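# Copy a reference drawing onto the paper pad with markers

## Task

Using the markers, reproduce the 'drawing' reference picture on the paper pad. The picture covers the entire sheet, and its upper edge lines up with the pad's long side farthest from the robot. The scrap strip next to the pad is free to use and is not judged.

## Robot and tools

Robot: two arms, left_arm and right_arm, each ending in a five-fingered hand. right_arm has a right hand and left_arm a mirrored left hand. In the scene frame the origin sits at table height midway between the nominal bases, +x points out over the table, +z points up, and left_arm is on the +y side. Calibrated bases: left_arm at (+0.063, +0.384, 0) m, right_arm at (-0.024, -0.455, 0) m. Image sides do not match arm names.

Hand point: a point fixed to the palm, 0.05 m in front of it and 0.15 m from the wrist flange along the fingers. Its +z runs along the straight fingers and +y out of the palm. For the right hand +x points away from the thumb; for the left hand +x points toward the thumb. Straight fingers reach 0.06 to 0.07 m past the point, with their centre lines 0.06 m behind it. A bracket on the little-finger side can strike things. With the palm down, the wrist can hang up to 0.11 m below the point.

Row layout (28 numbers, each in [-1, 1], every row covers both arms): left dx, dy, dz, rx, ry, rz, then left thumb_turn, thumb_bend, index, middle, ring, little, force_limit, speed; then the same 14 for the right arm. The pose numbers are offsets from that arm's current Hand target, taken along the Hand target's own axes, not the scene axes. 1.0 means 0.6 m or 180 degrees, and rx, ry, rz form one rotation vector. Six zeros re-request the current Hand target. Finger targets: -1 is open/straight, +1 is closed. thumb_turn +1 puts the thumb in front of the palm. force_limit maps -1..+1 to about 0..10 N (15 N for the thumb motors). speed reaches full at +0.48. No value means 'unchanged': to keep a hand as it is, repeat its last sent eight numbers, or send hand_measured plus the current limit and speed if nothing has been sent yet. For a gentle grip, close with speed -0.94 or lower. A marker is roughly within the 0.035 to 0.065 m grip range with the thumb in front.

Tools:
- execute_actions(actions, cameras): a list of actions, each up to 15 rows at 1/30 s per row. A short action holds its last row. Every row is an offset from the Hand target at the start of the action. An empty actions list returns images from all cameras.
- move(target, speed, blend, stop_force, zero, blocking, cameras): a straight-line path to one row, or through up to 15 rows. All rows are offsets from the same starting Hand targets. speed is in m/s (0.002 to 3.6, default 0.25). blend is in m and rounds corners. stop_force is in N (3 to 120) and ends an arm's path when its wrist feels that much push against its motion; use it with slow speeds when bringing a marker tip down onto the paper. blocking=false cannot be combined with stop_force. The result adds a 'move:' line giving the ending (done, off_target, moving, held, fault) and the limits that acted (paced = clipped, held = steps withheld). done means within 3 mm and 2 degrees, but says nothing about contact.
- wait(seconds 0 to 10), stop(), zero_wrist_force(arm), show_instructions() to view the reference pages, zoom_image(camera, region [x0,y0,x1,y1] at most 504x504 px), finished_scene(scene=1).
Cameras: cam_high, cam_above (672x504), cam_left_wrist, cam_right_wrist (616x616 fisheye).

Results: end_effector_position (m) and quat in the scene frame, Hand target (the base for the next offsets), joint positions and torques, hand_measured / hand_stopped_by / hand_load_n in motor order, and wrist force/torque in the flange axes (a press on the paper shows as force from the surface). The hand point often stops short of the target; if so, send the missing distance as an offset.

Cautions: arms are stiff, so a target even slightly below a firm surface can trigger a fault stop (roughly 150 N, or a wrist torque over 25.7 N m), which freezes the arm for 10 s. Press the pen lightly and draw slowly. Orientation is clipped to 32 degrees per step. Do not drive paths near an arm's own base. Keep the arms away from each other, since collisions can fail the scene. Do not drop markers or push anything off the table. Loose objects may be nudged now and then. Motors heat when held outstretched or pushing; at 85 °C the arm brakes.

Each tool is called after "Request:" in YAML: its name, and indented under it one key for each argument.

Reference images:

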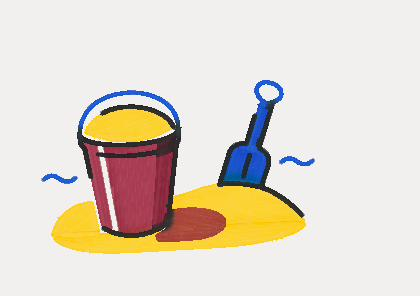

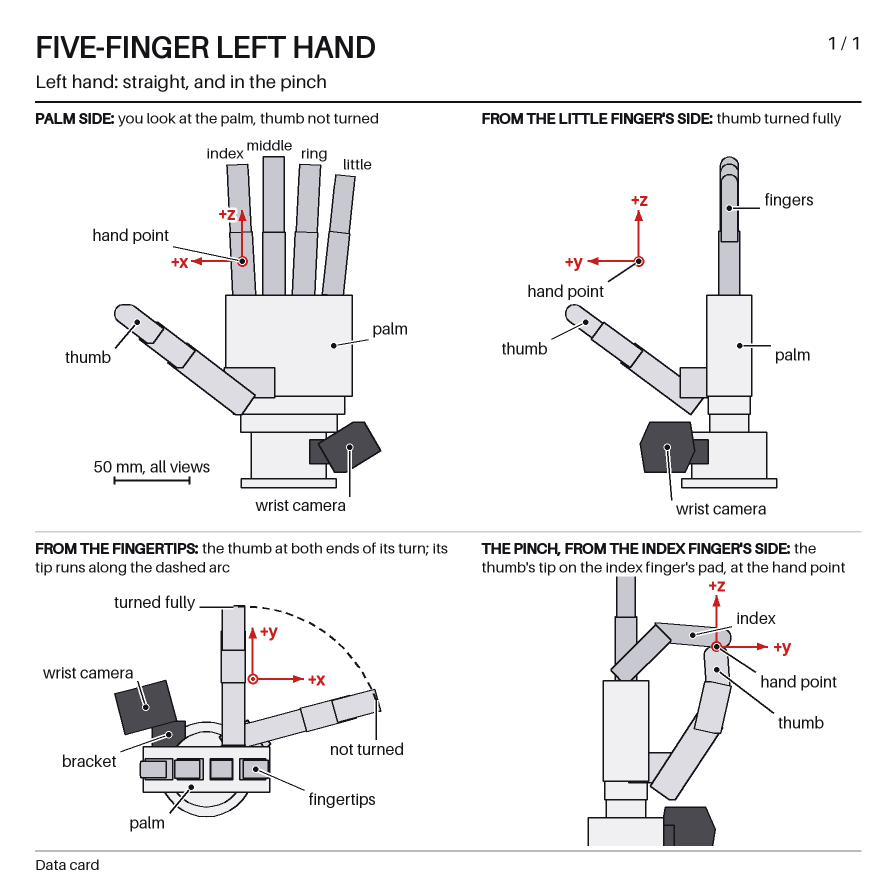

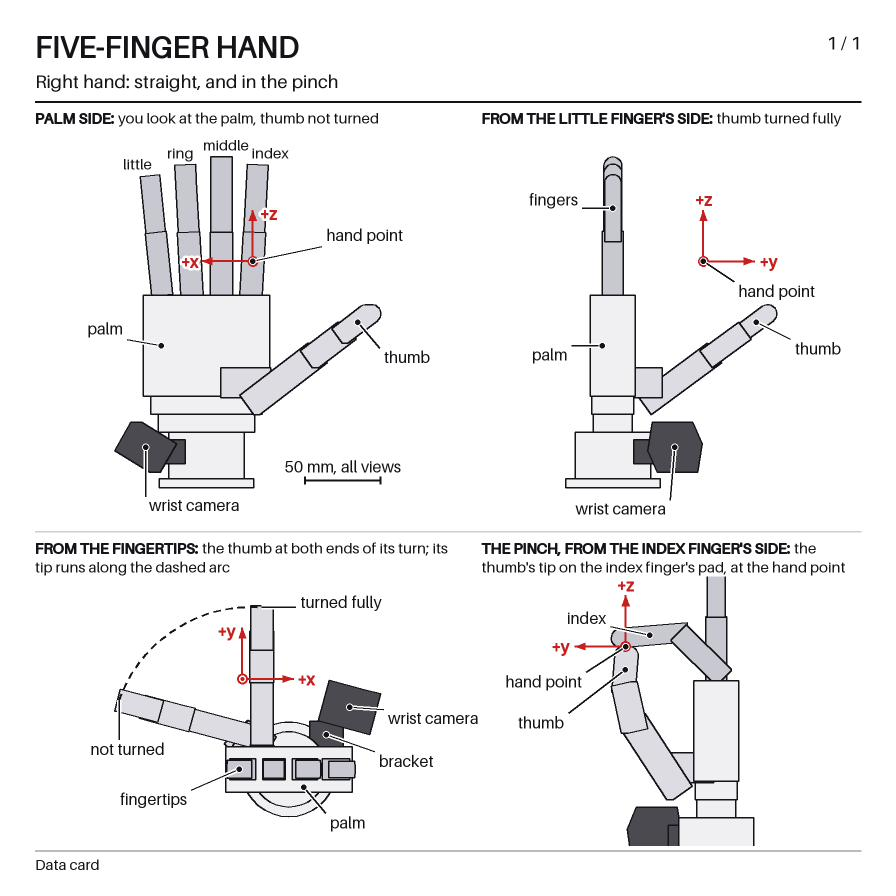

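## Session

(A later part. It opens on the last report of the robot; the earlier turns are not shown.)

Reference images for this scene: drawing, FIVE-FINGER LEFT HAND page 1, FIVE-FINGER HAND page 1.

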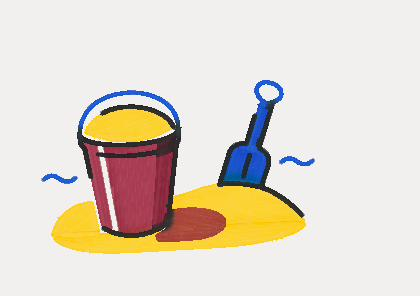

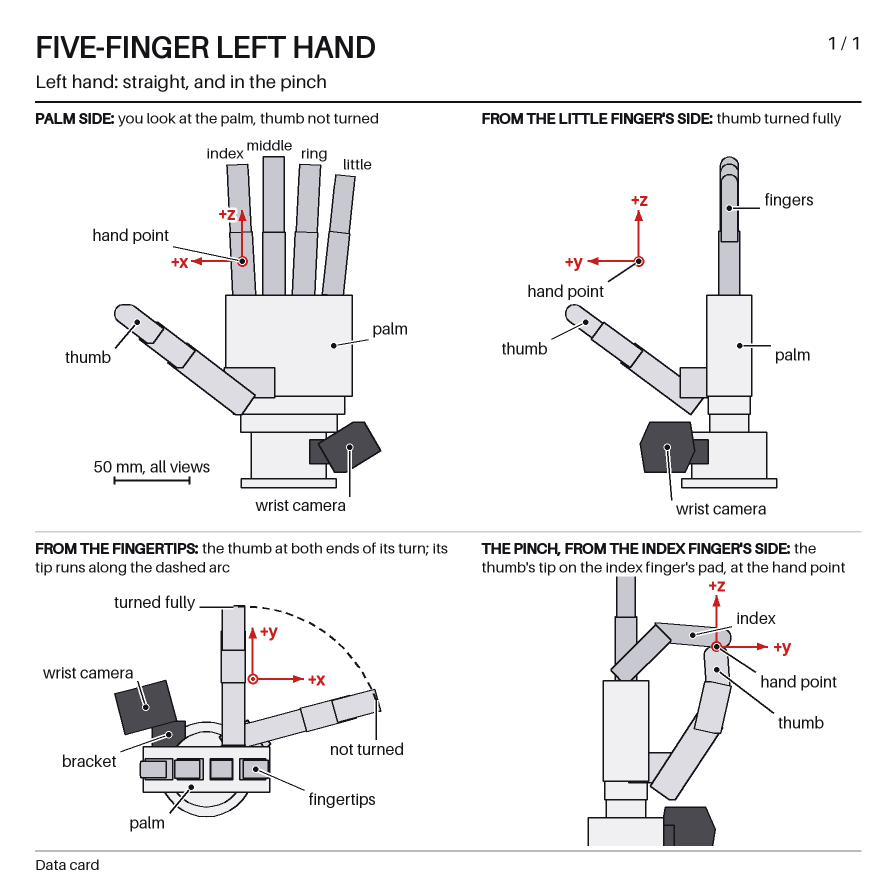

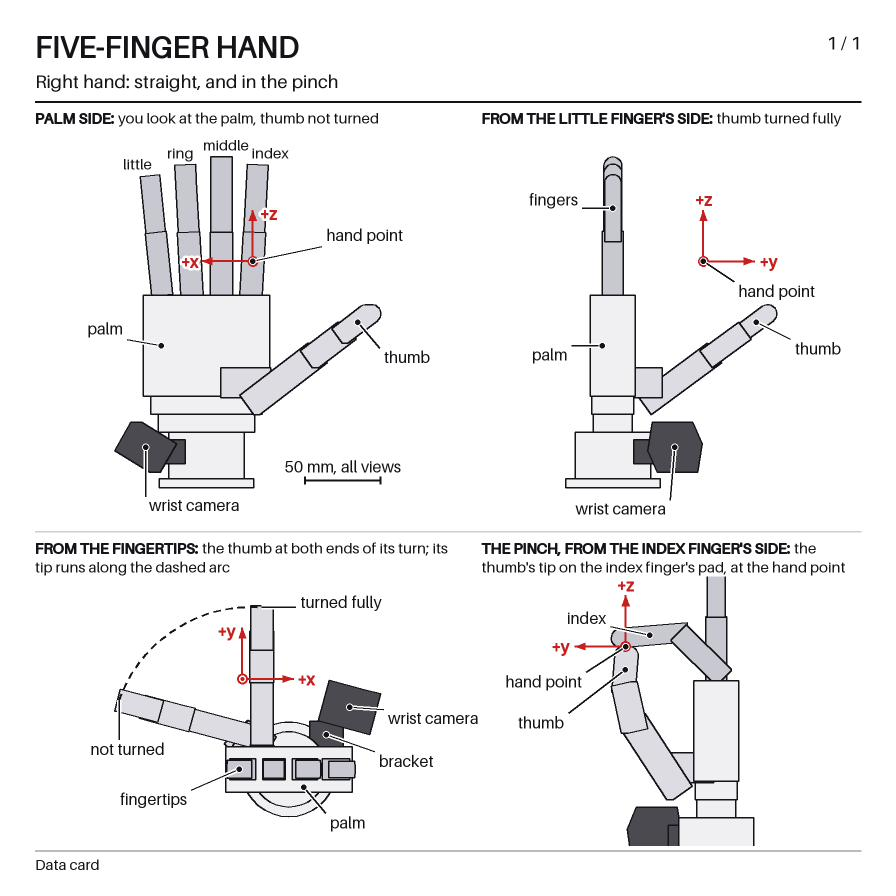

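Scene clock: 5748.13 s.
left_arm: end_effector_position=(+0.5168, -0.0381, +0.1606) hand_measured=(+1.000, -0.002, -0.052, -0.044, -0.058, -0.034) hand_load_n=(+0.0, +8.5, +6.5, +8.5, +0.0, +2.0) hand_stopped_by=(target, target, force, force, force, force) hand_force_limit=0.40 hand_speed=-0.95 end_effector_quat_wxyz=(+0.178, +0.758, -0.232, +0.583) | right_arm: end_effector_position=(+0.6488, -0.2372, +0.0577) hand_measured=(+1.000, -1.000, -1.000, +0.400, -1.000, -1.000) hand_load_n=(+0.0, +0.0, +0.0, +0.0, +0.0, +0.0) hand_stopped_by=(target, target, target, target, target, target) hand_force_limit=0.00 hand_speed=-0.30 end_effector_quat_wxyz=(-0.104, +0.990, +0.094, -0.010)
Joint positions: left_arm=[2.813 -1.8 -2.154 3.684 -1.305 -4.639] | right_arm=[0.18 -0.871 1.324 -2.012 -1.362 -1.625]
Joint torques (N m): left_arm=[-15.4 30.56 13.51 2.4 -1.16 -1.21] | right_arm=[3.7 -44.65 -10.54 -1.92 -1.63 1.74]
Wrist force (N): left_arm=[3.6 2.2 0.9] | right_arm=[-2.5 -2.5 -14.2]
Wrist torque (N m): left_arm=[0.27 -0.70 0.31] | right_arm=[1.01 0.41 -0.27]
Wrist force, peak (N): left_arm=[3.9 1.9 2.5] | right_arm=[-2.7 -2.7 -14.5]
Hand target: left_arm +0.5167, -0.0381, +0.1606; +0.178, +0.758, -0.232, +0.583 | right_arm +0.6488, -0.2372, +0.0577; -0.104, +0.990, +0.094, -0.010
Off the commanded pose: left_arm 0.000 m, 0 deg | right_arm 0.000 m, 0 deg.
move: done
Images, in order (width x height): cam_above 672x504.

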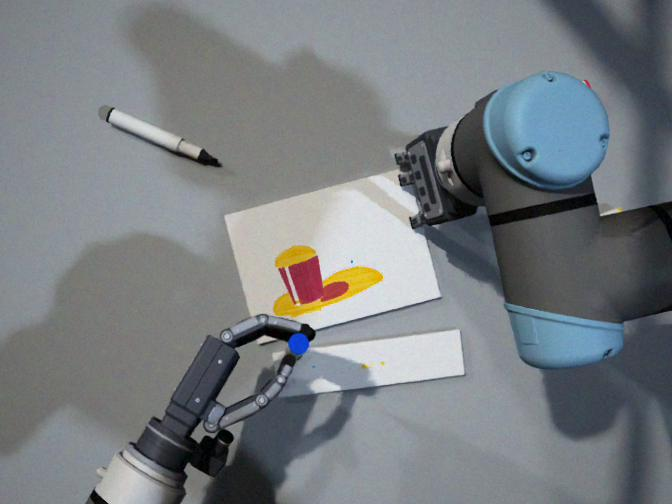

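Request:
show_instructions:

Reference images for this scene: drawing, FIVE-FINGER LEFT HAND page 1, FIVE-FINGER HAND page 1.

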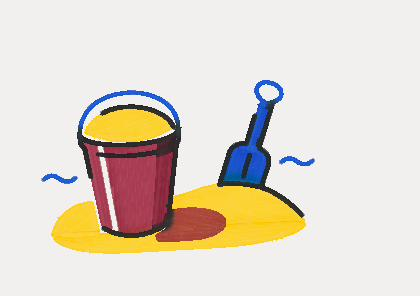

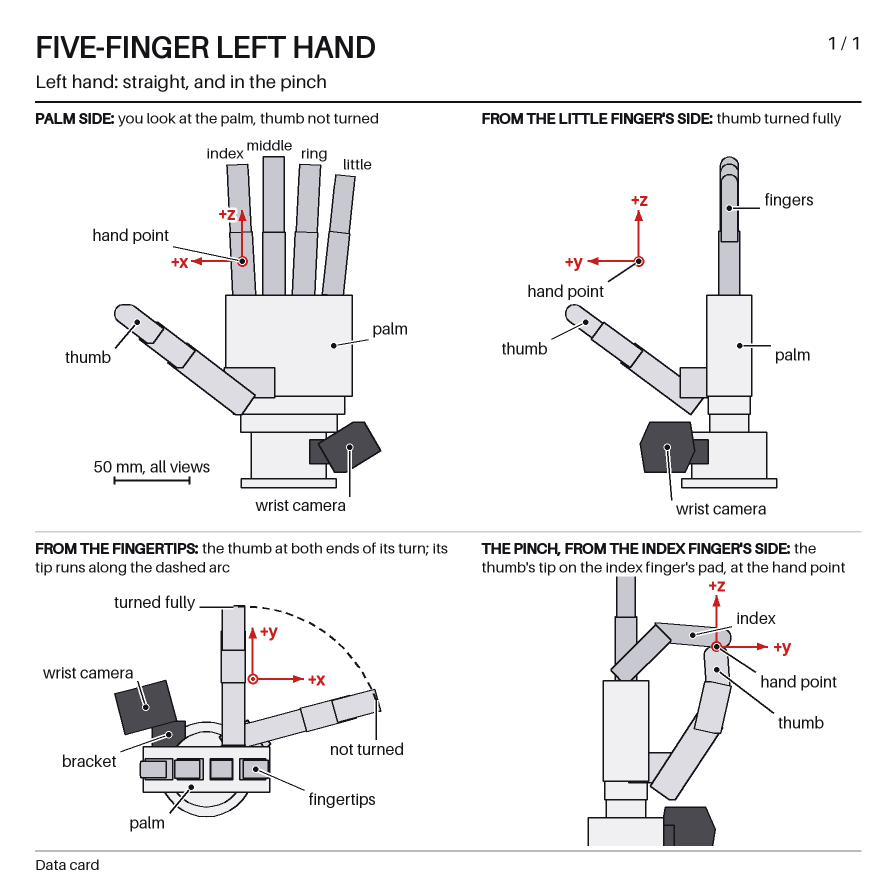

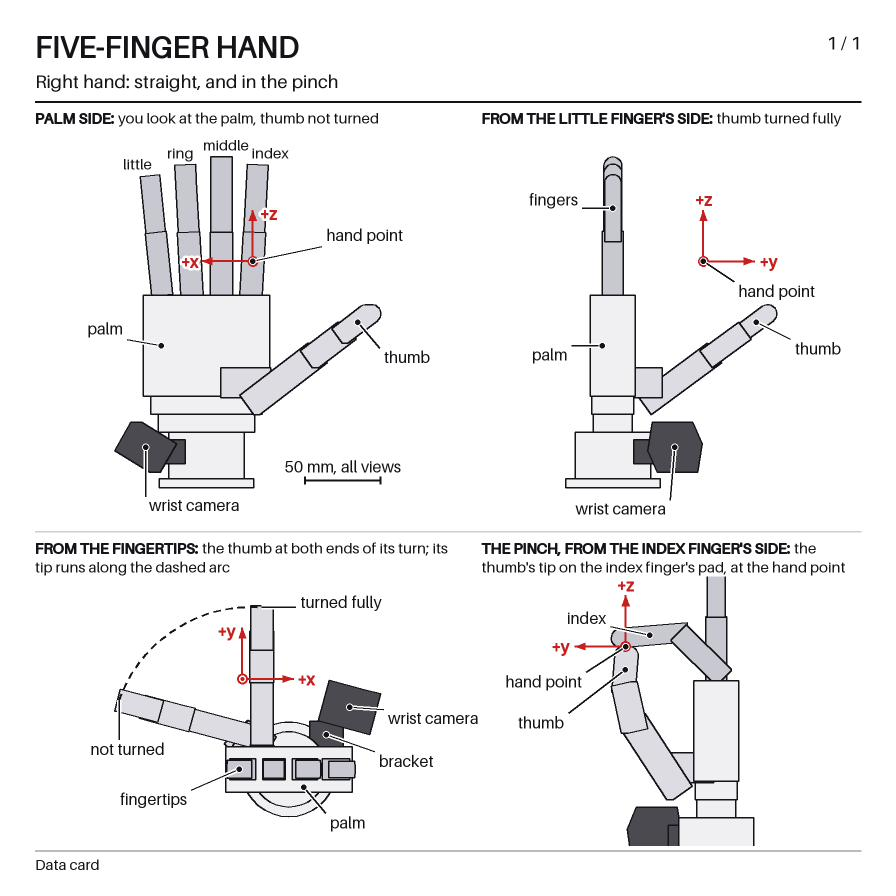

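Request:
move:
  target:
    - [0.0096,-0.0108,0.2005,0,0,0,1,0,0.33,0.33,0.31,0.31,0.4,-0.95,0,0,0,0,0,0,1,-1,-1,0.4,-1,-1,0,-0.3]
    - [-0.0121,-0.0108,0.2063,0,0,0,1,0,0.33,0.33,0.31,0.31,0.4,-0.95,0,0,0,0,0,0,1,-1,-1,0.4,-1,-1,0,-0.3]
  speed: [0.12,0.05]

Scene clock: 5806.20 s.
left_arm: end_effector_position=(+0.6179, -0.0985, +0.1215) hand_measured=(+1.000, -0.002, -0.052, -0.044, -0.058, -0.034) hand_load_n=(+0.0, +8.0, +6.5, +8.5, +0.0, +2.0) hand_stopped_by=(target, target, force, force, force, force) hand_force_limit=0.40 hand_speed=-0.95 end_effector_quat_wxyz=(+0.178, +0.758, -0.232, +0.583) end_effector_velocity=(+0.000, +0.000, +0.001) end_effector_angular_velocity=(+0.001, +0.002, +0.000) | right_arm: end_effector_position=(+0.6488, -0.2372, +0.0577) hand_measured=(+1.000, -1.000, -1.000, +0.400, -1.000, -1.000) hand_load_n=(+0.0, +0.0, +0.0, +0.0, +0.5, +0.0) hand_stopped_by=(target, target, target, target, target, target) hand_force_limit=0.00 hand_speed=-0.30 end_effector_quat_wxyz=(-0.104, +0.990, +0.094, -0.010)
Joint positions: left_arm=[2.757 -2.094 -1.836 3.663 -1.359 -4.654] | right_arm=[0.18 -0.871 1.324 -2.012 -1.362 -1.625]
Joint velocities: left_arm=[0 0.002 0 -0.005 0 0] | right_arm=[within noise]
Joint torques (N m): left_arm=[12.54 51.97 22.21 -1.03 1.53 1.33] | right_arm=[4.1 -44.57 -10.57 -2.01 -1.71 1.85]
Wrist force (N): left_arm=[3.4 2.2 0.8] | right_arm=[-2.7 -2.7 -14.1]
Wrist torque (N m): left_arm=[0.25 -0.71 0.40] | right_arm=[0.98 0.43 -0.28]
Wrist force, peak (N): left_arm=[3.9 2.5 1.0] | right_arm=[-2.7 -2.6 -14.5]
Hand target: left_arm +0.6180, -0.0985, +0.1217; +0.178, +0.758, -0.232, +0.583 | right_arm +0.6488, -0.2372, +0.0577; -0.104, +0.990, +0.094, -0.010
Off the commanded pose: left_arm 0.000 m, 0 deg | right_arm 0.000 m, 0 deg.
move: done

Request:
move:
  target:
    - [-0.00773,0,0.00207,0,0,0,1,0,0.33,0.33,0.31,0.31,0.4,-0.95,0,0,0,0,0,0,1,-1,-1,0.4,-1,-1,0,-0.3]
    - [-0.01384,0.01231,-0.02073,0,0,0,1,0,0.33,0.33,0.31,0.31,0.4,-0.95,0,0,0,0,0,0,1,-1,-1,0.4,-1,-1,0,-0.3]
    - [-0.01326,0.01479,-0.01857,0,0,0,1,0,0.33,0.33,0.31,0.31,0.4,-0.95,0,0,0,0,0,0,1,-1,-1,0.4,-1,-1,0,-0.3]
    - [-0.00712,0.0006,0.00435,0,0,0,1,0,0.33,0.33,0.31,0.31,0.4,-0.95,0,0,0,0,0,0,1,-1,-1,0.4,-1,-1,0,-0.3]
    - [-0.00636,0.00178,0.00719,0,0,0,1,0,0.33,0.33,0.31,0.31,0.4,-0.95,0,0,0,0,0,0,1,-1,-1,0.4,-1,-1,0,-0.3]
    - [-0.0127,0.01733,-0.01647,0,0,0,1,0,0.33,0.33,0.31,0.31,0.4,-0.95,0,0,0,0,0,0,1,-1,-1,0.4,-1,-1,0,-0.3]
    - [-0.01212,0.01981,-0.01431,0,0,0,1,0,0.33,0.33,0.31,0.31,0.4,-0.95,0,0,0,0,0,0,1,-1,-1,0.4,-1,-1,0,-0.3]
    - [-0.0056,0.00356,0.01003,0,0,0,1,0,0.33,0.33,0.31,0.31,0.4,-0.95,0,0,0,0,0,0,1,-1,-1,0.4,-1,-1,0,-0.3]
    - [-0.00491,0.00563,0.01259,0,0,0,1,0,0.33,0.33,0.31,0.31,0.4,-0.95,0,0,0,0,0,0,1,-1,-1,0.4,-1,-1,0,-0.3]
    - [-0.01154,0.0223,-0.01216,0,0,0,1,0,0.33,0.33,0.31,0.31,0.4,-0.95,0,0,0,0,0,0,1,-1,-1,0.4,-1,-1,0,-0.3]
    - [-0.00381,0.0223,-0.01423,0,0,0,1,0,0.33,0.33,0.31,0.31,0.4,-0.95,0,0,0,0,0,0,1,-1,-1,0.4,-1,-1,0,-0.3]
  speed: [0.03,0.06,0.06,0.06,0.06,0.06,0.06,0.06,0.06,0.06,0.06]
  cameras: ["cam_left_wrist","cam_above"]

Request:
zoom_image:
  camera: "cam_left_wrist"
  region: [180, 20, 330, 170]

Scene clock: 5855.20 s.
left_arm: end_effector_position=(+0.6032, -0.1048, +0.1219) hand_measured=(+1.000, -0.002, -0.052, -0.044, -0.058, -0.034) hand_load_n=(+0.5, +8.0, +6.5, +8.5, +0.0, +2.0) hand_stopped_by=(target, target, force, force, force, force) hand_force_limit=0.40 hand_speed=-0.95 end_effector_quat_wxyz=(+0.178, +0.758, -0.232, +0.583) end_effector_velocity=(+0.000, +0.001, -0.002) end_effector_angular_velocity=(+0.000, +0.000, +0.000) | right_arm: end_effector_position=(+0.6488, -0.2372, +0.0577) hand_measured=(+1.000, -1.000, -1.000, +0.400, -1.000, -1.000) hand_load_n=(+0.0, +0.0, +0.0, +0.0, +0.5, +0.0) hand_stopped_by=(target, target, target, target, target, target) hand_force_limit=0.00 hand_speed=-0.30 end_effector_quat_wxyz=(-0.104, +0.990, +0.094, -0.010)
Joint positions: left_arm=[2.732 -2.08 -1.86 3.675 -1.383 -4.661] | right_arm=[0.18 -0.871 1.324 -2.012 -1.362 -1.625]
Joint velocities: left_arm=[0.001 -0.003 -0.002 0.005 0 0] | right_arm=[within noise]
Joint torques (N m): left_arm=[13.18 28.14 14.72 2.67 1.56 1.44] | right_arm=[3.49 -45.3 -11.01 -2.21 -1.7 1.91]
Wrist force (N): left_arm=[3.4 2.1 1.2] | right_arm=[-2.8 -2.8 -14.1]
Wrist torque (N m): left_arm=[0.21 -0.68 0.40] | right_arm=[0.95 0.44 -0.29]
Wrist force, peak (N): left_arm=[7.1 1.8 1.8] | right_arm=[-2.8 -2.6 -14.6]
Hand target: left_arm +0.6032, -0.1047, +0.1217; +0.178, +0.758, -0.232, +0.583 | right_arm +0.6488, -0.2372, +0.0577; -0.104, +0.990, +0.094, -0.010
Off the commanded pose: left_arm 0.000 m, 0 deg | right_arm 0.000 m, 0 deg.
move: done
camera_calibration:
cam_left_wrist: T_world_to_cam=[[0.589907, 0.777819, 0.216812, -0.306494], [-0.354029, 0.00781836, 0.935202, 0.0992517], [0.725723, -0.62844, 0.279982, -0.424129], [0, 0, 0, 1]] pos_world=[0.523741, -0.0289184, 0.0923796]
Images, in order (width x height): cam_above 672x504, cam_left_wrist 616x616.

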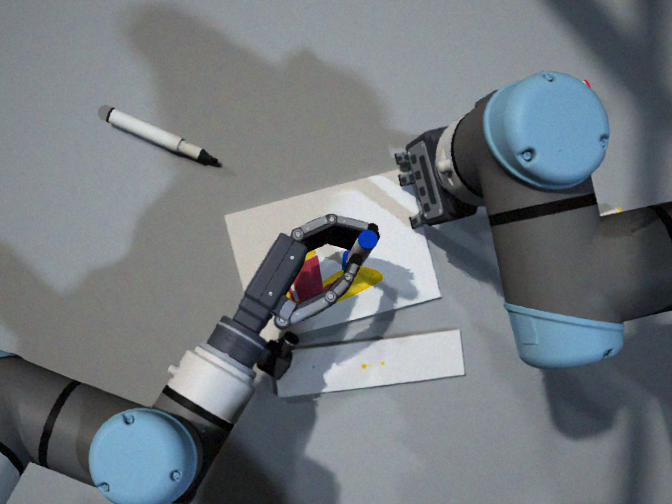

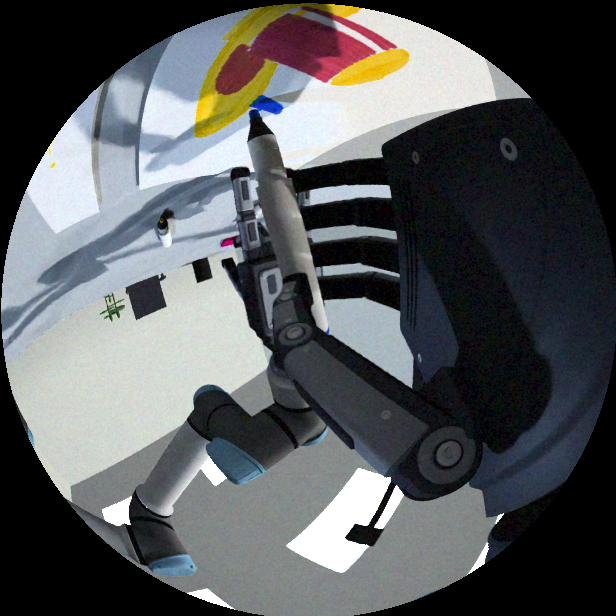

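Scaled by 3.360 from the camera's 616x616 image, which has a finer 880x880 frame.

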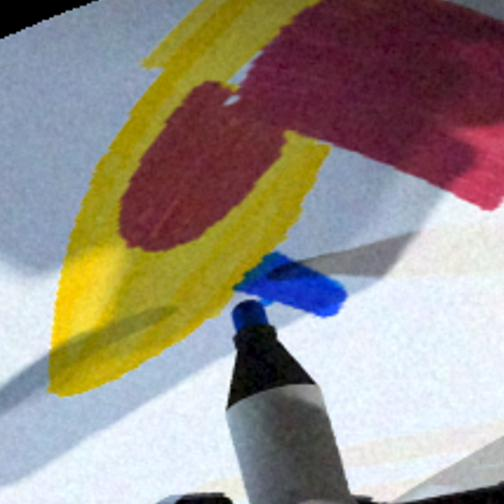

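Request:
move:
  target:
    - [0.00058,0.00248,0.00216,0,0,0,1,0,0.33,0.33,0.31,0.31,0.4,-0.95,0,0,0,0,0,0,1,-1,-1,0.4,-1,-1,0,-0.3]
    - [-0.00731,0.00248,0.00427,0,0,0,1,0,0.33,0.33,0.31,0.31,0.4,-0.95,0,0,0,0,0,0,1,-1,-1,0.4,-1,-1,0,-0.3]
    - [-0.00065,-0.01431,0.02913,0,0,0,1,0,0.33,0.33,0.31,0.31,0.4,-0.95,0,0,0,0,0,0,1,-1,-1,0.4,-1,-1,0,-0.3]
    - [-0.00019,-0.01136,0.03083,0,0,0,1,0,0.33,0.33,0.31,0.31,0.4,-0.95,0,0,0,0,0,0,1,-1,-1,0.4,-1,-1,0,-0.3]
    - [-0.00673,0.00496,0.00642,0,0,0,1,0,0.33,0.33,0.31,0.31,0.4,-0.95,0,0,0,0,0,0,1,-1,-1,0.4,-1,-1,0,-0.3]
    - [-0.00616,0.00744,0.00858,0,0,0,1,0,0.33,0.33,0.31,0.31,0.4,-0.95,0,0,0,0,0,0,1,-1,-1,0.4,-1,-1,0,-0.3]
    - [0.00003,-0.00811,0.03167,0,0,0,1,0,0.33,0.33,0.31,0.31,0.4,-0.95,0,0,0,0,0,0,1,-1,-1,0.4,-1,-1,0,-0.3]
    - [0.00018,-0.00458,0.03223,0,0,0,1,0,0.33,0.33,0.31,0.31,0.4,-0.95,0,0,0,0,0,0,1,-1,-1,0.4,-1,-1,0,-0.3]
    - [-0.00559,0.00998,0.01068,0,0,0,1,0,0.33,0.33,0.31,0.31,0.4,-0.95,0,0,0,0,0,0,1,-1,-1,0.4,-1,-1,0,-0.3]
    - [-0.00509,0.01217,0.01255,0,0,0,1,0,0.33,0.33,0.31,0.31,0.4,-0.95,0,0,0,0,0,0,1,-1,-1,0.4,-1,-1,0,-0.3]
    - [0.0001,-0.00016,0.03194,0,0,0,1,0,0.33,0.33,0.31,0.31,0.4,-0.95,0,0,0,0,0,0,1,-1,-1,0.4,-1,-1,0,-0.3]
    - [0.00799,-0.00016,0.02983,0,0,0,1,0,0.33,0.33,0.31,0.31,0.4,-0.95,0,0,0,0,0,0,1,-1,-1,0.4,-1,-1,0,-0.3]
  speed: [0.05,0.03,0.06,0.06,0.06,0.06,0.06,0.06,0.06,0.06,0.06,0.06]
  cameras: ["cam_left_wrist"]

Request:
zoom_image:
  camera: "cam_left_wrist"
  region: [180, 20, 330, 170]

Scene clock: 5916.20 s.
left_arm: end_effector_position=(+0.6186, -0.1149, +0.1219) hand_measured=(+1.000, -0.002, -0.052, -0.044, -0.058, -0.034) hand_load_n=(+0.5, +8.0, +6.5, +8.5, +0.0, +2.5) hand_stopped_by=(target, target, force, force, force, force) hand_force_limit=0.40 hand_speed=-0.95 end_effector_quat_wxyz=(+0.178, +0.758, -0.232, +0.583) end_effector_velocity=(+0.000, +0.000, +0.000) end_effector_angular_velocity=(-0.001, -0.003, +0.000) | right_arm: end_effector_position=(+0.6488, -0.2372, +0.0577) hand_measured=(+1.000, -1.000, -1.000, +0.400, -1.000, -1.000) hand_load_n=(+0.0, +0.0, +0.0, +0.0, +0.5, +0.0) hand_stopped_by=(target, target, target, target, target, target) hand_force_limit=0.00 hand_speed=-0.30 end_effector_quat_wxyz=(-0.104, +0.990, +0.094, -0.010)
Joint positions: left_arm=[2.725 -2.113 -1.802 3.649 -1.39 -4.663] | right_arm=[0.18 -0.871 1.324 -2.012 -1.362 -1.625]
Joint velocities: left_arm=[-0.001 -0.002 0 0.006 0 0] | right_arm=[within noise]
Joint torques (N m): left_arm=[-14.87 29.59 19.27 2.75 -1.52 -1.13] | right_arm=[3.67 -44.55 -11.55 -2.36 -1.59 1.8]
Wrist force (N): left_arm=[3.4 1.9 1.1] | right_arm=[-2.5 -2.6 -14.3]
Wrist torque (N m): left_arm=[0.17 -0.69 0.33] | right_arm=[1.01 0.41 -0.27]
Wrist force, peak (N): left_arm=[7.7 2.1 0.0] | right_arm=[-2.4 -2.8 -14.5]
Hand target: left_arm +0.6186, -0.1150, +0.1217; +0.178, +0.758, -0.232, +0.583 | right_arm +0.6488, -0.2372, +0.0577; -0.104, +0.990, +0.094, -0.010
Off the commanded pose: left_arm 0.000 m, 0 deg | right_arm 0.000 m, 0 deg.
move: done
camera_calibration:
cam_left_wrist: T_world_to_cam=[[0.589873, 0.777843, 0.216819, -0.307685], [-0.353946, 0.00772309, 0.935234, 0.104768], [0.725791, -0.628411, 0.27987, -0.441812], [0, 0, 0, 1]] pos_world=[0.539241, -0.0391183, 0.0923796]
Images, in order (width x height): cam_left_wrist 616x616.

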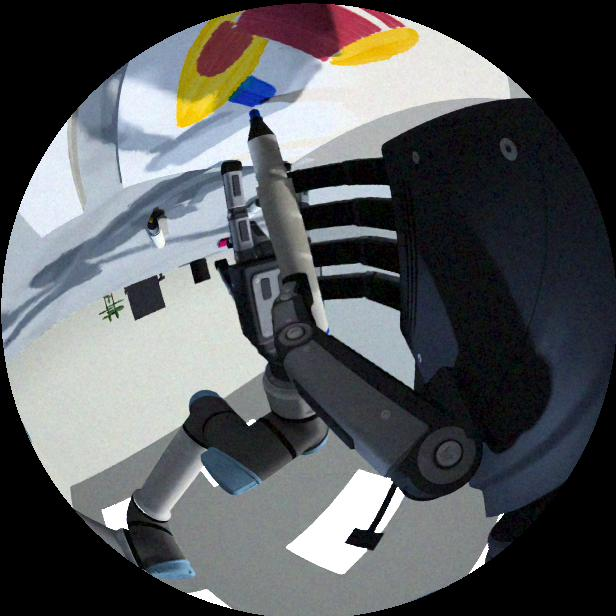

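Scaled by 3.360 from the camera's 616x616 image, which has a finer 880x880 frame.

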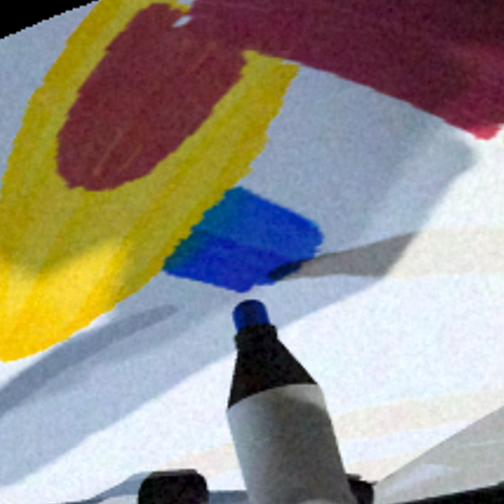

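Request:
move:
  target:
    - [-0.00014,-0.01355,-0.00054,0,0,0,1,0,0.33,0.33,0.31,0.31,0.4,-0.95,0,0,0,0,0,0,1,-1,-1,0.4,-1,-1,0,-0.3]
    - [-0.00803,-0.01355,0.00157,0,0,0,1,0,0.33,0.33,0.31,0.31,0.4,-0.95,0,0,0,0,0,0,1,-1,-1,0.4,-1,-1,0,-0.3]
    - [0.00037,-0.03056,0.03292,0,0,0,1,0,0.33,0.33,0.31,0.31,0.4,-0.95,0,0,0,0,0,0,1,-1,-1,0.4,-1,-1,0,-0.3]
    - [0.00082,-0.02879,0.03462,0,0,0,1,0,0.33,0.33,0.31,0.31,0.4,-0.95,0,0,0,0,0,0,1,-1,-1,0.4,-1,-1,0,-0.3]
    - [-0.00742,-0.01119,0.00385,0,0,0,1,0,0.33,0.33,0.31,0.31,0.4,-0.95,0,0,0,0,0,0,1,-1,-1,0.4,-1,-1,0,-0.3]
    - [0.00047,-0.01119,0.00174,0,0,0,1,0,0.33,0.33,0.31,0.31,0.4,-0.95,0,0,0,0,0,0,1,-1,-1,0.4,-1,-1,0,-0.3]
  speed: [0.05,0.03,0.06,0.06,0.06,0.06]

Scene clock: 5947.33 s.
left_arm: end_effector_position=(+0.6232, -0.1101, +0.1219) hand_measured=(+1.000, -0.002, -0.052, -0.044, -0.058, -0.034) hand_load_n=(+0.5, +8.0, +6.5, +8.5, +0.0, +2.5) hand_stopped_by=(target, target, force, force, force, force) hand_force_limit=0.40 hand_speed=-0.95 end_effector_quat_wxyz=(+0.178, +0.758, -0.232, +0.583) end_effector_velocity=(+0.001, +0.000, -0.001) end_effector_angular_velocity=(+0.000, -0.002, +0.001) | right_arm: end_effector_position=(+0.6488, -0.2372, +0.0577) hand_measured=(+1.000, -1.000, -1.000, +0.400, -1.000, -1.000) hand_load_n=(+0.0, +0.0, +0.0, +0.0, +0.0, +0.0) hand_stopped_by=(target, target, target, target, target, target) hand_force_limit=0.00 hand_speed=-0.30 end_effector_quat_wxyz=(-0.104, +0.990, +0.094, -0.010)
Joint positions: left_arm=[2.739 -2.114 -1.8 3.648 -1.377 -4.66] | right_arm=[0.18 -0.871 1.324 -2.012 -1.362 -1.625]
Joint velocities: left_arm=[0 -0.003 -0.001 0.005 -0.001 0] | right_arm=[within noise]
Joint torques (N m): left_arm=[14.01 27.89 14.89 2.73 1.65 1.29] | right_arm=[3.43 -44.7 -10.21 -2.34 -1.58 1.87]
Wrist force (N): left_arm=[3.3 1.8 0.8] | right_arm=[-2.4 -2.6 -14.1]
Wrist torque (N m): left_arm=[0.19 -0.67 0.42] | right_arm=[0.98 0.39 -0.27]
Wrist force, peak (N): left_arm=[6.7 1.2 1.0] | right_arm=[-2.7 -2.8 -14.5]
Hand target: left_arm +0.6232, -0.1100, +0.1217; +0.178, +0.758, -0.232, +0.583 | right_arm +0.6488, -0.2372, +0.0577; -0.104, +0.990, +0.094, -0.010
Off the commanded pose: left_arm 0.000 m, 0 deg | right_arm 0.000 m, 0 deg.
move: done

Request:
move:
  target:
    - [0.00782,-0.02114,0.02919,0,0,0,1,0,0.33,0.33,0.31,0.31,0.4,-0.95,0,0,0,0,0,0,1,-1,-1,0.4,-1,-1,0,-0.3]
    - [0,-0.02114,0.03128,0,0,0,1,0,0.33,0.33,0.31,0.31,0.4,-0.95,0,0,0,0,0,0,1,-1,-1,0.4,-1,-1,0,-0.3]
    - [-0.0005,-0.02568,0.0293,0,0,0,1,0,0.33,0.33,0.31,0.31,0.4,-0.95,0,0,0,0,0,0,1,-1,-1,0.4,-1,-1,0,-0.3]
    - [-0.00045,-0.03022,0.0296,0,0,0,1,0,0.33,0.33,0.31,0.31,0.4,-0.95,0,0,0,0,0,0,1,-1,-1,0.4,-1,-1,0,-0.3]
    - [0.0002,-0.03333,0.03205,0,0,0,1,0,0.33,0.33,0.31,0.31,0.4,-0.95,0,0,0,0,0,0,1,-1,-1,0.4,-1,-1,0,-0.3]
    - [0.0013,-0.03444,0.0361,0,0,0,1,0,0.33,0.33,0.31,0.31,0.4,-0.95,0,0,0,0,0,0,1,-1,-1,0.4,-1,-1,0,-0.3]
    - [0.0025,-0.03307,0.0406,0,0,0,1,0,0.33,0.33,0.31,0.31,0.4,-0.95,0,0,0,0,0,0,1,-1,-1,0.4,-1,-1,0,-0.3]
    - [0.00352,-0.0297,0.0444,0,0,0,1,0,0.33,0.33,0.31,0.31,0.4,-0.95,0,0,0,0,0,0,1,-1,-1,0.4,-1,-1,0,-0.3]
    - [0.00405,-0.02516,0.04638,0,0,0,1,0,0.33,0.33,0.31,0.31,0.4,-0.95,0,0,0,0,0,0,1,-1,-1,0.4,-1,-1,0,-0.3]
    - [0.00397,-0.02063,0.04608,0,0,0,1,0,0.33,0.33,0.31,0.31,0.4,-0.95,0,0,0,0,0,0,1,-1,-1,0.4,-1,-1,0,-0.3]
    - [0.00331,-0.01751,0.04363,0,0,0,1,0,0.33,0.33,0.31,0.31,0.4,-0.95,0,0,0,0,0,0,1,-1,-1,0.4,-1,-1,0,-0.3]
    - [0.00223,-0.0164,0.03958,0,0,0,1,0,0.33,0.33,0.31,0.31,0.4,-0.95,0,0,0,0,0,0,1,-1,-1,0.4,-1,-1,0,-0.3]
    - [0.00102,-0.01777,0.03509,0,0,0,1,0,0.33,0.33,0.31,0.31,0.4,-0.95,0,0,0,0,0,0,1,-1,-1,0.4,-1,-1,0,-0.3]
    - [0,-0.02114,0.03128,0,0,0,1,0,0.33,0.33,0.31,0.31,0.4,-0.95,0,0,0,0,0,0,1,-1,-1,0.4,-1,-1,0,-0.3]
    - [0.00782,-0.02114,0.02919,0,0,0,1,0,0.33,0.33,0.31,0.31,0.4,-0.95,0,0,0,0,0,0,1,-1,-1,0.4,-1,-1,0,-0.3]
  speed: [0.05,0.03,0.05,0.05,0.05,0.05,0.05,0.05,0.05,0.05,0.05,0.05,0.05,0.05,0.06]
  blend: [0,0,0.002,0.002,0.002,0.002,0.002,0.002,0.002,0.002,0.002,0.002,0.002,0,0]

Request:
move:
  target: [0.0052,-0.0083,-0.2,0,0,0,1,0,0.33,0.33,0.31,0.31,0.4,-0.95,0,0,0,0,0,0,1,-1,-1,0.4,-1,-1,0,-0.3]
  speed: 0.15
  cameras: ["cam_above"]

Request:
zoom_image:
  camera: "cam_above"
  region: [300, 180, 440, 300]

Request:
zoom_image:
  camera: "cam_above"
  region: [200, 150, 450, 350]

Scene clock: 6013.30 s.
left_arm: end_effector_position=(+0.6454, -0.1096, +0.1219) hand_measured=(+1.000, -0.002, -0.052, -0.044, -0.058, -0.034) hand_load_n=(+0.5, +6.5, +4.5, +8.0, +0.5, +0.5) hand_stopped_by=(target, target, force, force, force, force) hand_force_limit=0.40 hand_speed=-0.95 end_effector_quat_wxyz=(+0.178, +0.758, -0.232, +0.583) end_effector_velocity=(+0.001, +0.000, -0.001) end_effector_angular_velocity=(-0.001, -0.003, +0.001) | right_arm: end_effector_position=(+0.6488, -0.2372, +0.0577) hand_measured=(+1.000, -1.000, -1.000, +0.400, -1.000, -1.000) hand_load_n=(+0.0, +0.0, +0.0, +0.0, +0.5, +0.0) hand_stopped_by=(target, target, target, target, target, target) hand_force_limit=0.00 hand_speed=-0.30 end_effector_quat_wxyz=(-0.104, +0.990, +0.094, -0.010)
Joint positions: left_arm=[2.757 -2.145 -1.743 3.622 -1.36 -4.655] | right_arm=[0.18 -0.871 1.324 -2.012 -1.362 -1.625]
Joint velocities: left_arm=[-0.001 -0.003 0.001 0.005 -0.002 0] | right_arm=[within noise]
Joint torques (N m): left_arm=[-14.8 31.23 15.37 2.6 -1.01 -1.13] | right_arm=[3.36 -44.95 -11.86 -2.19 -1.44 1.76]
Wrist force (N): left_arm=[3.2 2.1 1.1] | right_arm=[-3.0 -2.6 -14.2]
Wrist torque (N m): left_arm=[0.26 -0.69 0.33] | right_arm=[0.99 0.48 -0.30]
Wrist force, peak (N): left_arm=[7.6 3.8 0.9] | right_arm=[-2.9 -2.7 -14.4]
Hand target: left_arm +0.6454, -0.1096, +0.1217; +0.178, +0.758, -0.232, +0.583 | right_arm +0.6488, -0.2372, +0.0577; -0.104, +0.990, +0.094, -0.010
Off the commanded pose: left_arm 0.000 m, 0 deg | right_arm 0.000 m, 0 deg.
move: done; blend cut to 0.0014 m at target 3, 0.0012 m at target 4, 0.0012 m at target 5, 0.0013 m at target 6, 0.0015 m at target 7, 0.0015 m at target 8, 0.0014 m at target 9, 0.0012 m at target 10, 0.0012 m at target 11, 0.0013 m at target 12, 0.0015 m at target 13

Scene clock: 6014.57 s.
left_arm: end_effector_position=(+0.5528, -0.0411, +0.1557) hand_measured=(+1.000, -0.002, -0.052, -0.044, -0.058, -0.034) hand_load_n=(+0.5, +6.5, +5.0, +8.0, +1.0, +0.5) hand_stopped_by=(target, target, force, force, force, force) hand_force_limit=0.40 hand_speed=-0.95 end_effector_quat_wxyz=(+0.178, +0.758, -0.232, +0.583) | right_arm: end_effector_position=(+0.6488, -0.2372, +0.0577) hand_measured=(+1.000, -1.000, -1.000, +0.400, -1.000, -1.000) hand_load_n=(+0.0, +0.0, +0.0, +0.0, +0.0, +0.0) hand_stopped_by=(target, target, target, target, target, target) hand_force_limit=0.00 hand_speed=-0.30 end_effector_quat_wxyz=(-0.104, +0.990, +0.094, -0.010)
Joint positions: left_arm=[2.836 -1.872 -2.072 3.672 -1.284 -4.633] | right_arm=[0.18 -0.871 1.324 -2.012 -1.362 -1.625]
Joint torques (N m): left_arm=[-14.12 33.23 11.96 -1.16 -0.77 -1.21] | right_arm=[2.52 -45.23 -10.37 -2.29 -1.39 1.7]
Wrist force (N): left_arm=[4.1 2.0 0.8] | right_arm=[-2.6 -2.8 -14.1]
Wrist torque (N m): left_arm=[0.22 -0.76 0.32] | right_arm=[0.97 0.41 -0.27]
Wrist force, peak (N): left_arm=[4.1 2.5 0.5] | right_arm=[-2.8 -2.7 -14.4]
Hand target: left_arm +0.5527, -0.0412, +0.1557; +0.178, +0.758, -0.232, +0.583 | right_arm +0.6488, -0.2372, +0.0577; -0.104, +0.990, +0.094, -0.010
Off the commanded pose: left_arm 0.000 m, 0 deg | right_arm 0.000 m, 0 deg.
move: done
Images, in order (width x height): cam_above 672x504.

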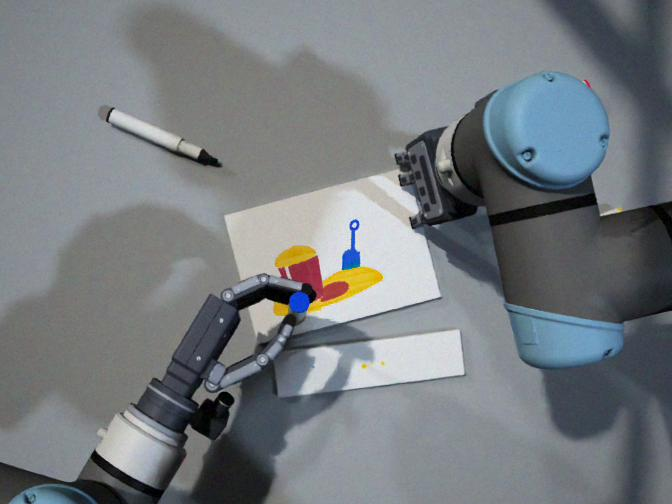

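Scaled by 3.600.

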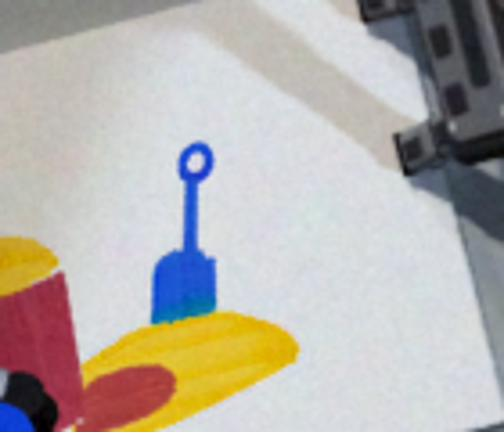

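Scaled by 2.016.

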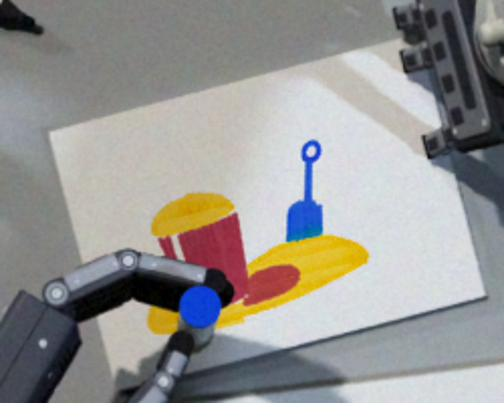

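Request:
execute_actions:
  actions:
    - [[0,0,0,0,0,0,1,0,0.35,0.35,0.31,0.31,0.6,-0.95,0,0,0,0,0,0,1,-1,-1,0.4,-1,-1,0,-0.3]]
    - [[0,0,0,0,0,0,1,0,0.35,0.35,0.31,0.31,0.6,-0.95,0,0,0,0,0,0,1,-1,-1,0.4,-1,-1,0,-0.3]]
    - [[0,0,0,0,0,0,1,0,0.35,0.35,0.31,0.31,0.6,-0.95,0,0,0,0,0,0,1,-1,-1,0.4,-1,-1,0,-0.3]]
    - [[0,0,0,0,0,0,1,0,0.35,0.35,0.33,0.33,-0.5,-0.95,0,0,0,0,0,0,1,-1,-1,0.4,-1,-1,0,-0.3]]
    - [[0,0,0,0,0,0,1,0,0.35,0.35,0.33,0.33,-0.5,-0.95,0,0,0,0,0,0,1,-1,-1,0.4,-1,-1,0,-0.3]]
    - [[0,0,0,0,0,0,1,0,0.35,0.35,0.33,0.33,-0.5,-0.95,0,0,0,0,0,0,1,-1,-1,0.4,-1,-1,0,-0.3]]
  cameras: ["cam_left_wrist"]

Request:
zoom_image:
  camera: "cam_left_wrist"
  region: [170, 80, 420, 360]

Scene clock: 6053.47 s.
left_arm: end_effector_position=(+0.5527, -0.0412, +0.1557) hand_measured=(+1.000, -0.002, -0.044, -0.044, -0.048, -0.022) hand_load_n=(+1.5, +8.5, +9.0, +5.5, +2.5, +3.0) hand_stopped_by=(target, target, force, force, force, force) hand_force_limit=-0.50 hand_speed=-0.95 end_effector_quat_wxyz=(+0.178, +0.758, -0.232, +0.583) | right_arm: end_effector_position=(+0.6488, -0.2372, +0.0577) hand_measured=(+1.000, -1.000, -1.000, +0.400, -1.000, -1.000) hand_load_n=(+0.0, +0.0, +0.0, +0.0, +0.0, +0.0) hand_stopped_by=(target, target, target, target, target, target) hand_force_limit=0.00 hand_speed=-0.30 end_effector_quat_wxyz=(-0.104, +0.990, +0.094, -0.010)
Joint positions: left_arm=[2.836 -1.872 -2.072 3.672 -1.284 -4.633] | right_arm=[0.18 -0.871 1.324 -2.012 -1.362 -1.625]
Joint torques (N m): left_arm=[-14.27 41.33 2.3 -0.86 0.54 -1.31] | right_arm=[3.42 -45.03 -10.97 -2.34 -1.48 1.79]
Wrist force (N): left_arm=[3.9 2.1 1.1] | right_arm=[-2.6 -2.6 -14.0]
Wrist torque (N m): left_arm=[0.22 -0.71 0.31] | right_arm=[0.99 0.41 -0.27]
Wrist force, peak (N): left_arm=[4.2 2.3 1.1] | right_arm=[-2.7 -2.6 -14.5]
Hand target: left_arm +0.5527, -0.0412, +0.1557; +0.178, +0.758, -0.232, +0.583 | right_arm +0.6488, -0.2372, +0.0577; -0.104, +0.990, +0.094, -0.010
Off the commanded pose: left_arm 0.000 m, 0 deg | right_arm 0.000 m, 0 deg.
Step readings (end_effector_position of left_arm | right_arm):
0: (+0.5527, -0.0412, +0.1557) | (+0.6488, -0.2372, +0.0577)
1: (+0.5527, -0.0412, +0.1557) | (+0.6488, -0.2372, +0.0577)
2: (+0.5527, -0.0412, +0.1557) | (+0.6488, -0.2372, +0.0577)
4: (+0.5527, -0.0412, +0.1557) | (+0.6488, -0.2372, +0.0577)
8: (+0.5527, -0.0412, +0.1557) | (+0.6488, -0.2372, +0.0577)
15: (+0.5527, -0.0412, +0.1557) | (+0.6488, -0.2372, +0.0577)
16: (+0.5527, -0.0412, +0.1557) | (+0.6488, -0.2372, +0.0577)
17: (+0.5527, -0.0412, +0.1557) | (+0.6488, -0.2372, +0.0577)
19: (+0.5527, -0.0412, +0.1557) | (+0.6488, -0.2372, +0.0577)
23: (+0.5527, -0.0412, +0.1557) | (+0.6488, -0.2372, +0.0577)
30: (+0.5527, -0.0412, +0.1557) | (+0.6488, -0.2372, +0.0577)
31: (+0.5527, -0.0412, +0.1557) | (+0.6488, -0.2372, +0.0577)
32: (+0.5527, -0.0412, +0.1557) | (+0.6488, -0.2372, +0.0577)
34: (+0.5527, -0.0412, +0.1557) | (+0.6488, -0.2372, +0.0577)
38: (+0.5527, -0.0412, +0.1557) | (+0.6488, -0.2372, +0.0577)
45: (+0.5527, -0.0412, +0.1557) | (+0.6488, -0.2372, +0.0577)
46: (+0.5527, -0.0412, +0.1557) | (+0.6488, -0.2372, +0.0577)
47: (+0.5527, -0.0412, +0.1557) | (+0.6488, -0.2372, +0.0577)
49: (+0.5527, -0.0412, +0.1557) | (+0.6488, -0.2372, +0.0577)
53: (+0.5527, -0.0412, +0.1557) | (+0.6488, -0.2372, +0.0577)
60: (+0.5527, -0.0412, +0.1557) | (+0.6488, -0.2372, +0.0577)
61: (+0.5527, -0.0412, +0.1557) | (+0.6488, -0.2372, +0.0577)
62: (+0.5527, -0.0412, +0.1557) | (+0.6488, -0.2372, +0.0577)
64: (+0.5527, -0.0412, +0.1557) | (+0.6488, -0.2372, +0.0577)
68: (+0.5527, -0.0412, +0.1557) | (+0.6488, -0.2372, +0.0577)
75: (+0.5527, -0.0412, +0.1557) | (+0.6488, -0.2372, +0.0577)
76: (+0.5527, -0.0412, +0.1557) | (+0.6488, -0.2372, +0.0577)
77: (+0.5527, -0.0412, +0.1557) | (+0.6488, -0.2372, +0.0577)
79: (+0.5527, -0.0412, +0.1557) | (+0.6488, -0.2372, +0.0577)
83: (+0.5527, -0.0412, +0.1557) | (+0.6488, -0.2372, +0.0577)
90: (+0.5527, -0.0412, +0.1557) | (+0.6488, -0.2372, +0.0577)
camera_calibration:
cam_left_wrist: T_world_to_cam=[[0.589889, 0.777829, 0.216826, -0.333516], [-0.353879, 0.00766334, 0.93526, 0.0491], [0.725811, -0.628429, 0.279778, -0.357018], [0, 0, 0, 1]] pos_world=[0.47324, 0.0346817, 0.12628]
Images, in order (width x height): cam_left_wrist 616x616.

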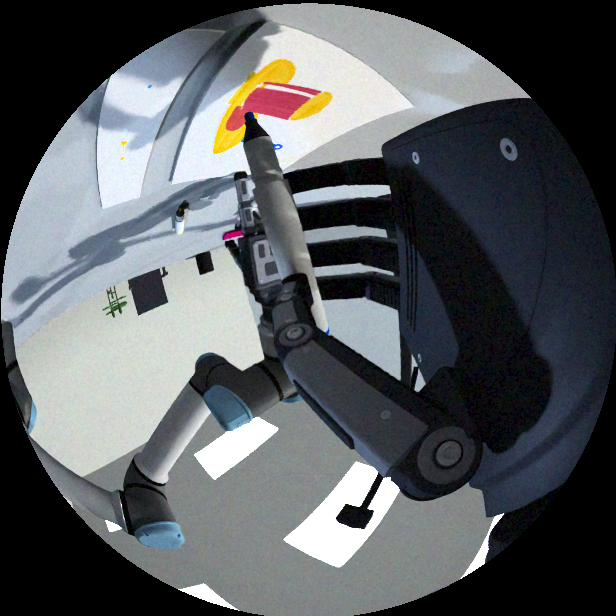

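Scaled by 1.800 from the camera's 616x616 image, which has a finer 880x880 frame.

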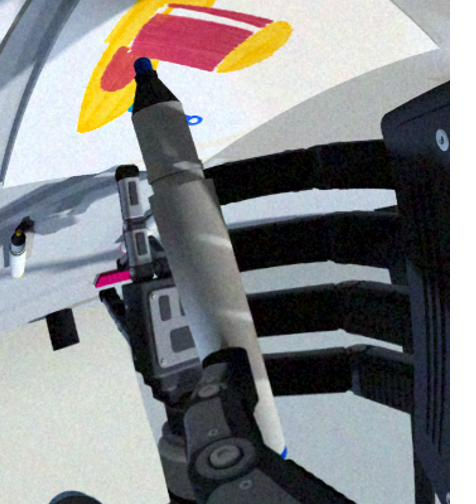

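Request:
move:
  target: [-0.0465,0.0879,-0.0403,0,0,0,1,0,0.35,0.35,0.33,0.33,-0.5,-0.95,0,0,0,0,0,0,1,-1,-1,0.4,-1,-1,0,-0.3]
  speed: 0.12

Request:
move:
  target:
    - [-0.0161,0,0.0043,0,0,0,1,0,0.35,0.35,0.33,0.33,-0.5,-0.95,0,0,0,0,0,0,1,-1,-1,0.4,-1,-1,0,-0.3]
    - [-0.0483,0,0.0129,0,0,0,1,0,0.35,0.35,0.33,0.33,-0.5,-0.95,0,0,0,0,0,0,1,-1,-1,0.4,-1,-1,0,-0.3]
  speed: [0.04,0.005]
  stop_force: 3

Request:
move:
  target:
    - [0.0161,0,-0.0043,0,0,0,1,0,0.35,0.35,0.33,0.33,-0.5,-0.95,0,0,0,0,0,0,1,-1,-1,0.4,-1,-1,0,-0.3]
    - [0.0213,-0.0083,-0.178,0,0,0,1,0,0.35,0.35,0.33,0.33,-0.5,-0.95,0,0,0,0,0,0,1,-1,-1,0.4,-1,-1,0,-0.3]
  speed: [0.05,0.15]
  cameras: ["cam_above"]

Request:
zoom_image:
  camera: "cam_above"
  region: [260, 310, 400, 410]

Request:
zoom_image:
  camera: "cam_above"
  region: [200, 150, 450, 350]

Scene clock: 6075.87 s.
left_arm: end_effector_position=(+0.4978, -0.0678, +0.1349) hand_measured=(+1.000, -0.002, -0.044, -0.044, -0.048, -0.022) hand_load_n=(+1.5, +8.5, +9.0, +5.0, +2.5, +3.0) hand_stopped_by=(target, target, force, force, force, force) hand_force_limit=-0.50 hand_speed=-0.95 end_effector_quat_wxyz=(+0.178, +0.758, -0.232, +0.583) | right_arm: end_effector_position=(+0.6488, -0.2372, +0.0577) hand_measured=(+1.000, -1.000, -1.000, +0.400, -1.000, -1.000) hand_load_n=(+0.0, +0.0, +0.0, +0.0, +0.5, +0.0) hand_stopped_by=(target, target, target, target, target, target) hand_force_limit=0.00 hand_speed=-0.30 end_effector_quat_wxyz=(-0.104, +0.990, +0.094, -0.010)
Joint positions: left_arm=[2.712 -1.865 -2.16 3.761 -1.402 -4.666] | right_arm=[0.18 -0.871 1.324 -2.012 -1.362 -1.625]
Joint torques (N m): left_arm=[7.11 14.93 24.2 -0.3 0.28 1.55] | right_arm=[1.93 -44.61 -10.9 -2.17 -1.63 1.76]
Wrist force (N): left_arm=[3.9 2.2 1.0] | right_arm=[-2.8 -2.6 -14.2]
Wrist torque (N m): left_arm=[0.21 -0.70 0.40] | right_arm=[0.99 0.46 -0.29]
Wrist force, peak (N): left_arm=[4.0 3.2 0.7] | right_arm=[-2.8 -2.7 -14.5]
Hand target: left_arm +0.4979, -0.0678, +0.1349; +0.178, +0.758, -0.232, +0.583 | right_arm +0.6488, -0.2372, +0.0577; -0.104, +0.990, +0.094, -0.010
Off the commanded pose: left_arm 0.000 m, 0 deg | right_arm 0.000 m, 0 deg.
move: done

Scene clock: 6079.20 s.
left_arm: end_effector_position=(+0.4979, -0.0678, +0.1164) hand_measured=(+1.000, -0.002, -0.044, -0.044, -0.048, -0.022) hand_load_n=(+2.0, +8.5, +9.5, +5.0, +2.0, +2.0) hand_stopped_by=(target, target, force, force, force, force) hand_force_limit=-0.50 hand_speed=-0.95 end_effector_quat_wxyz=(+0.178, +0.758, -0.232, +0.583) | right_arm: end_effector_position=(+0.6488, -0.2372, +0.0577) hand_measured=(+1.000, -1.000, -1.000, +0.400, -1.000, -1.000) hand_load_n=(+0.0, +0.0, +0.0, +0.0, +0.5, +0.0) hand_stopped_by=(target, target, target, target, target, target) hand_force_limit=0.00 hand_speed=-0.30 end_effector_quat_wxyz=(-0.104, +0.990, +0.094, -0.010)
Joint positions: left_arm=[2.713 -1.907 -2.173 3.816 -1.402 -4.666] | right_arm=[0.18 -0.871 1.324 -2.012 -1.362 -1.625]
Joint torques (N m): left_arm=[10.97 38.98 20.71 -1.37 -0.49 -0.96] | right_arm=[3.54 -44.17 -10.91 -2.17 -1.63 1.62]
Wrist force (N): left_arm=[6.8 1.8 0.9] | right_arm=[-2.8 -2.4 -14.4]
Wrist torque (N m): left_arm=[0.15 -0.63 0.36] | right_arm=[1.03 0.46 -0.28]
Wrist force, peak (N): left_arm=[8.3 1.6 0.6] | right_arm=[-2.6 -2.6 -14.6]
Hand target: left_arm +0.4979, -0.0678, +0.1164; +0.178, +0.758, -0.232, +0.583 (not the last commanded pose) | right_arm +0.6488, -0.2372, +0.0577; -0.104, +0.990, +0.094, -0.010
Off the commanded pose: left_arm 0.011 m, 0 deg | right_arm 0.000 m, 0 deg.
move: contact (left_arm); path passed 1 of 2 targets

Scene clock: 6080.97 s.
left_arm: end_effector_position=(+0.4179, -0.0078, +0.1562) hand_measured=(+1.000, -0.002, -0.044, -0.044, -0.048, -0.022) hand_load_n=(+1.5, +8.5, +9.0, +5.0, +2.5, +3.0) hand_stopped_by=(target, target, force, force, force, force) hand_force_limit=-0.50 hand_speed=-0.95 end_effector_quat_wxyz=(+0.178, +0.758, -0.232, +0.583) | right_arm: end_effector_position=(+0.6488, -0.2372, +0.0577) hand_measured=(+1.000, -1.000, -1.000, +0.400, -1.000, -1.000) hand_load_n=(+0.0, +0.0, +0.0, +0.0, +0.5, +0.0) hand_stopped_by=(target, target, target, target, target, target) hand_force_limit=0.00 hand_speed=-0.30 end_effector_quat_wxyz=(-0.104, +0.990, +0.094, -0.010)
Joint positions: left_arm=[2.804 -1.598 -2.415 3.744 -1.314 -4.642] | right_arm=[0.18 -0.871 1.324 -2.012 -1.362 -1.625]
Joint torques (N m): left_arm=[-14.97 24.35 14.53 2.51 -0.81 -1.44] | right_arm=[2.66 -44.78 -10.7 -2.07 -1.56 1.85]
Wrist force (N): left_arm=[3.9 2.3 1.2] | right_arm=[-2.8 -2.8 -14.4]
Wrist torque (N m): left_arm=[0.23 -0.73 0.27] | right_arm=[0.98 0.46 -0.29]
Wrist force, peak (N): left_arm=[7.0 2.0 1.1] | right_arm=[-2.8 -2.8 -14.4]
Hand target: left_arm +0.4178, -0.0078, +0.1562; +0.178, +0.758, -0.232, +0.583 | right_arm +0.6488, -0.2372, +0.0577; -0.104, +0.990, +0.094, -0.010
Off the commanded pose: left_arm 0.000 m, 0 deg | right_arm 0.000 m, 0 deg.
move: done
Images, in order (width x height): cam_above 672x504.

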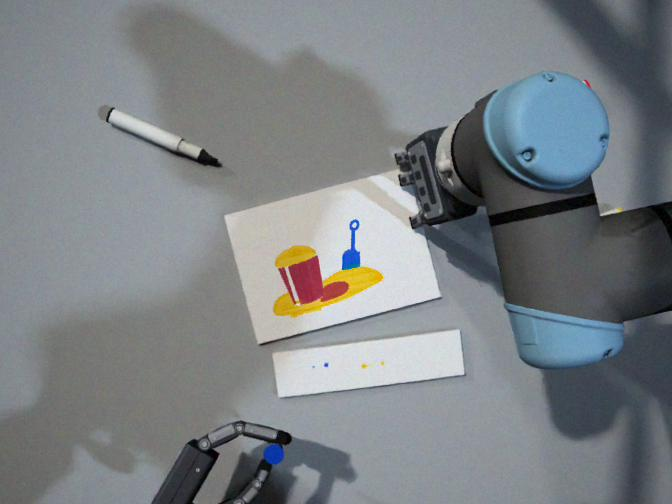

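Scaled by 3.600.

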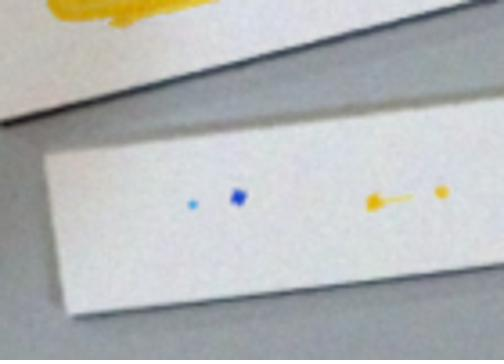

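Scaled by 2.016.

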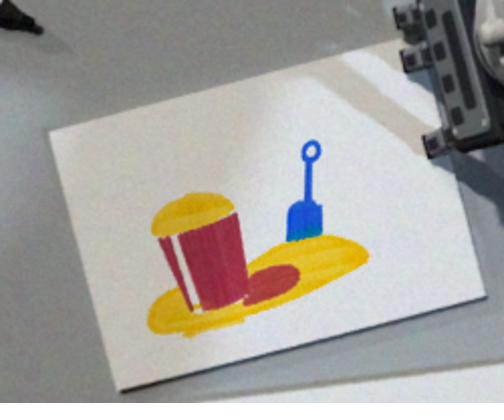

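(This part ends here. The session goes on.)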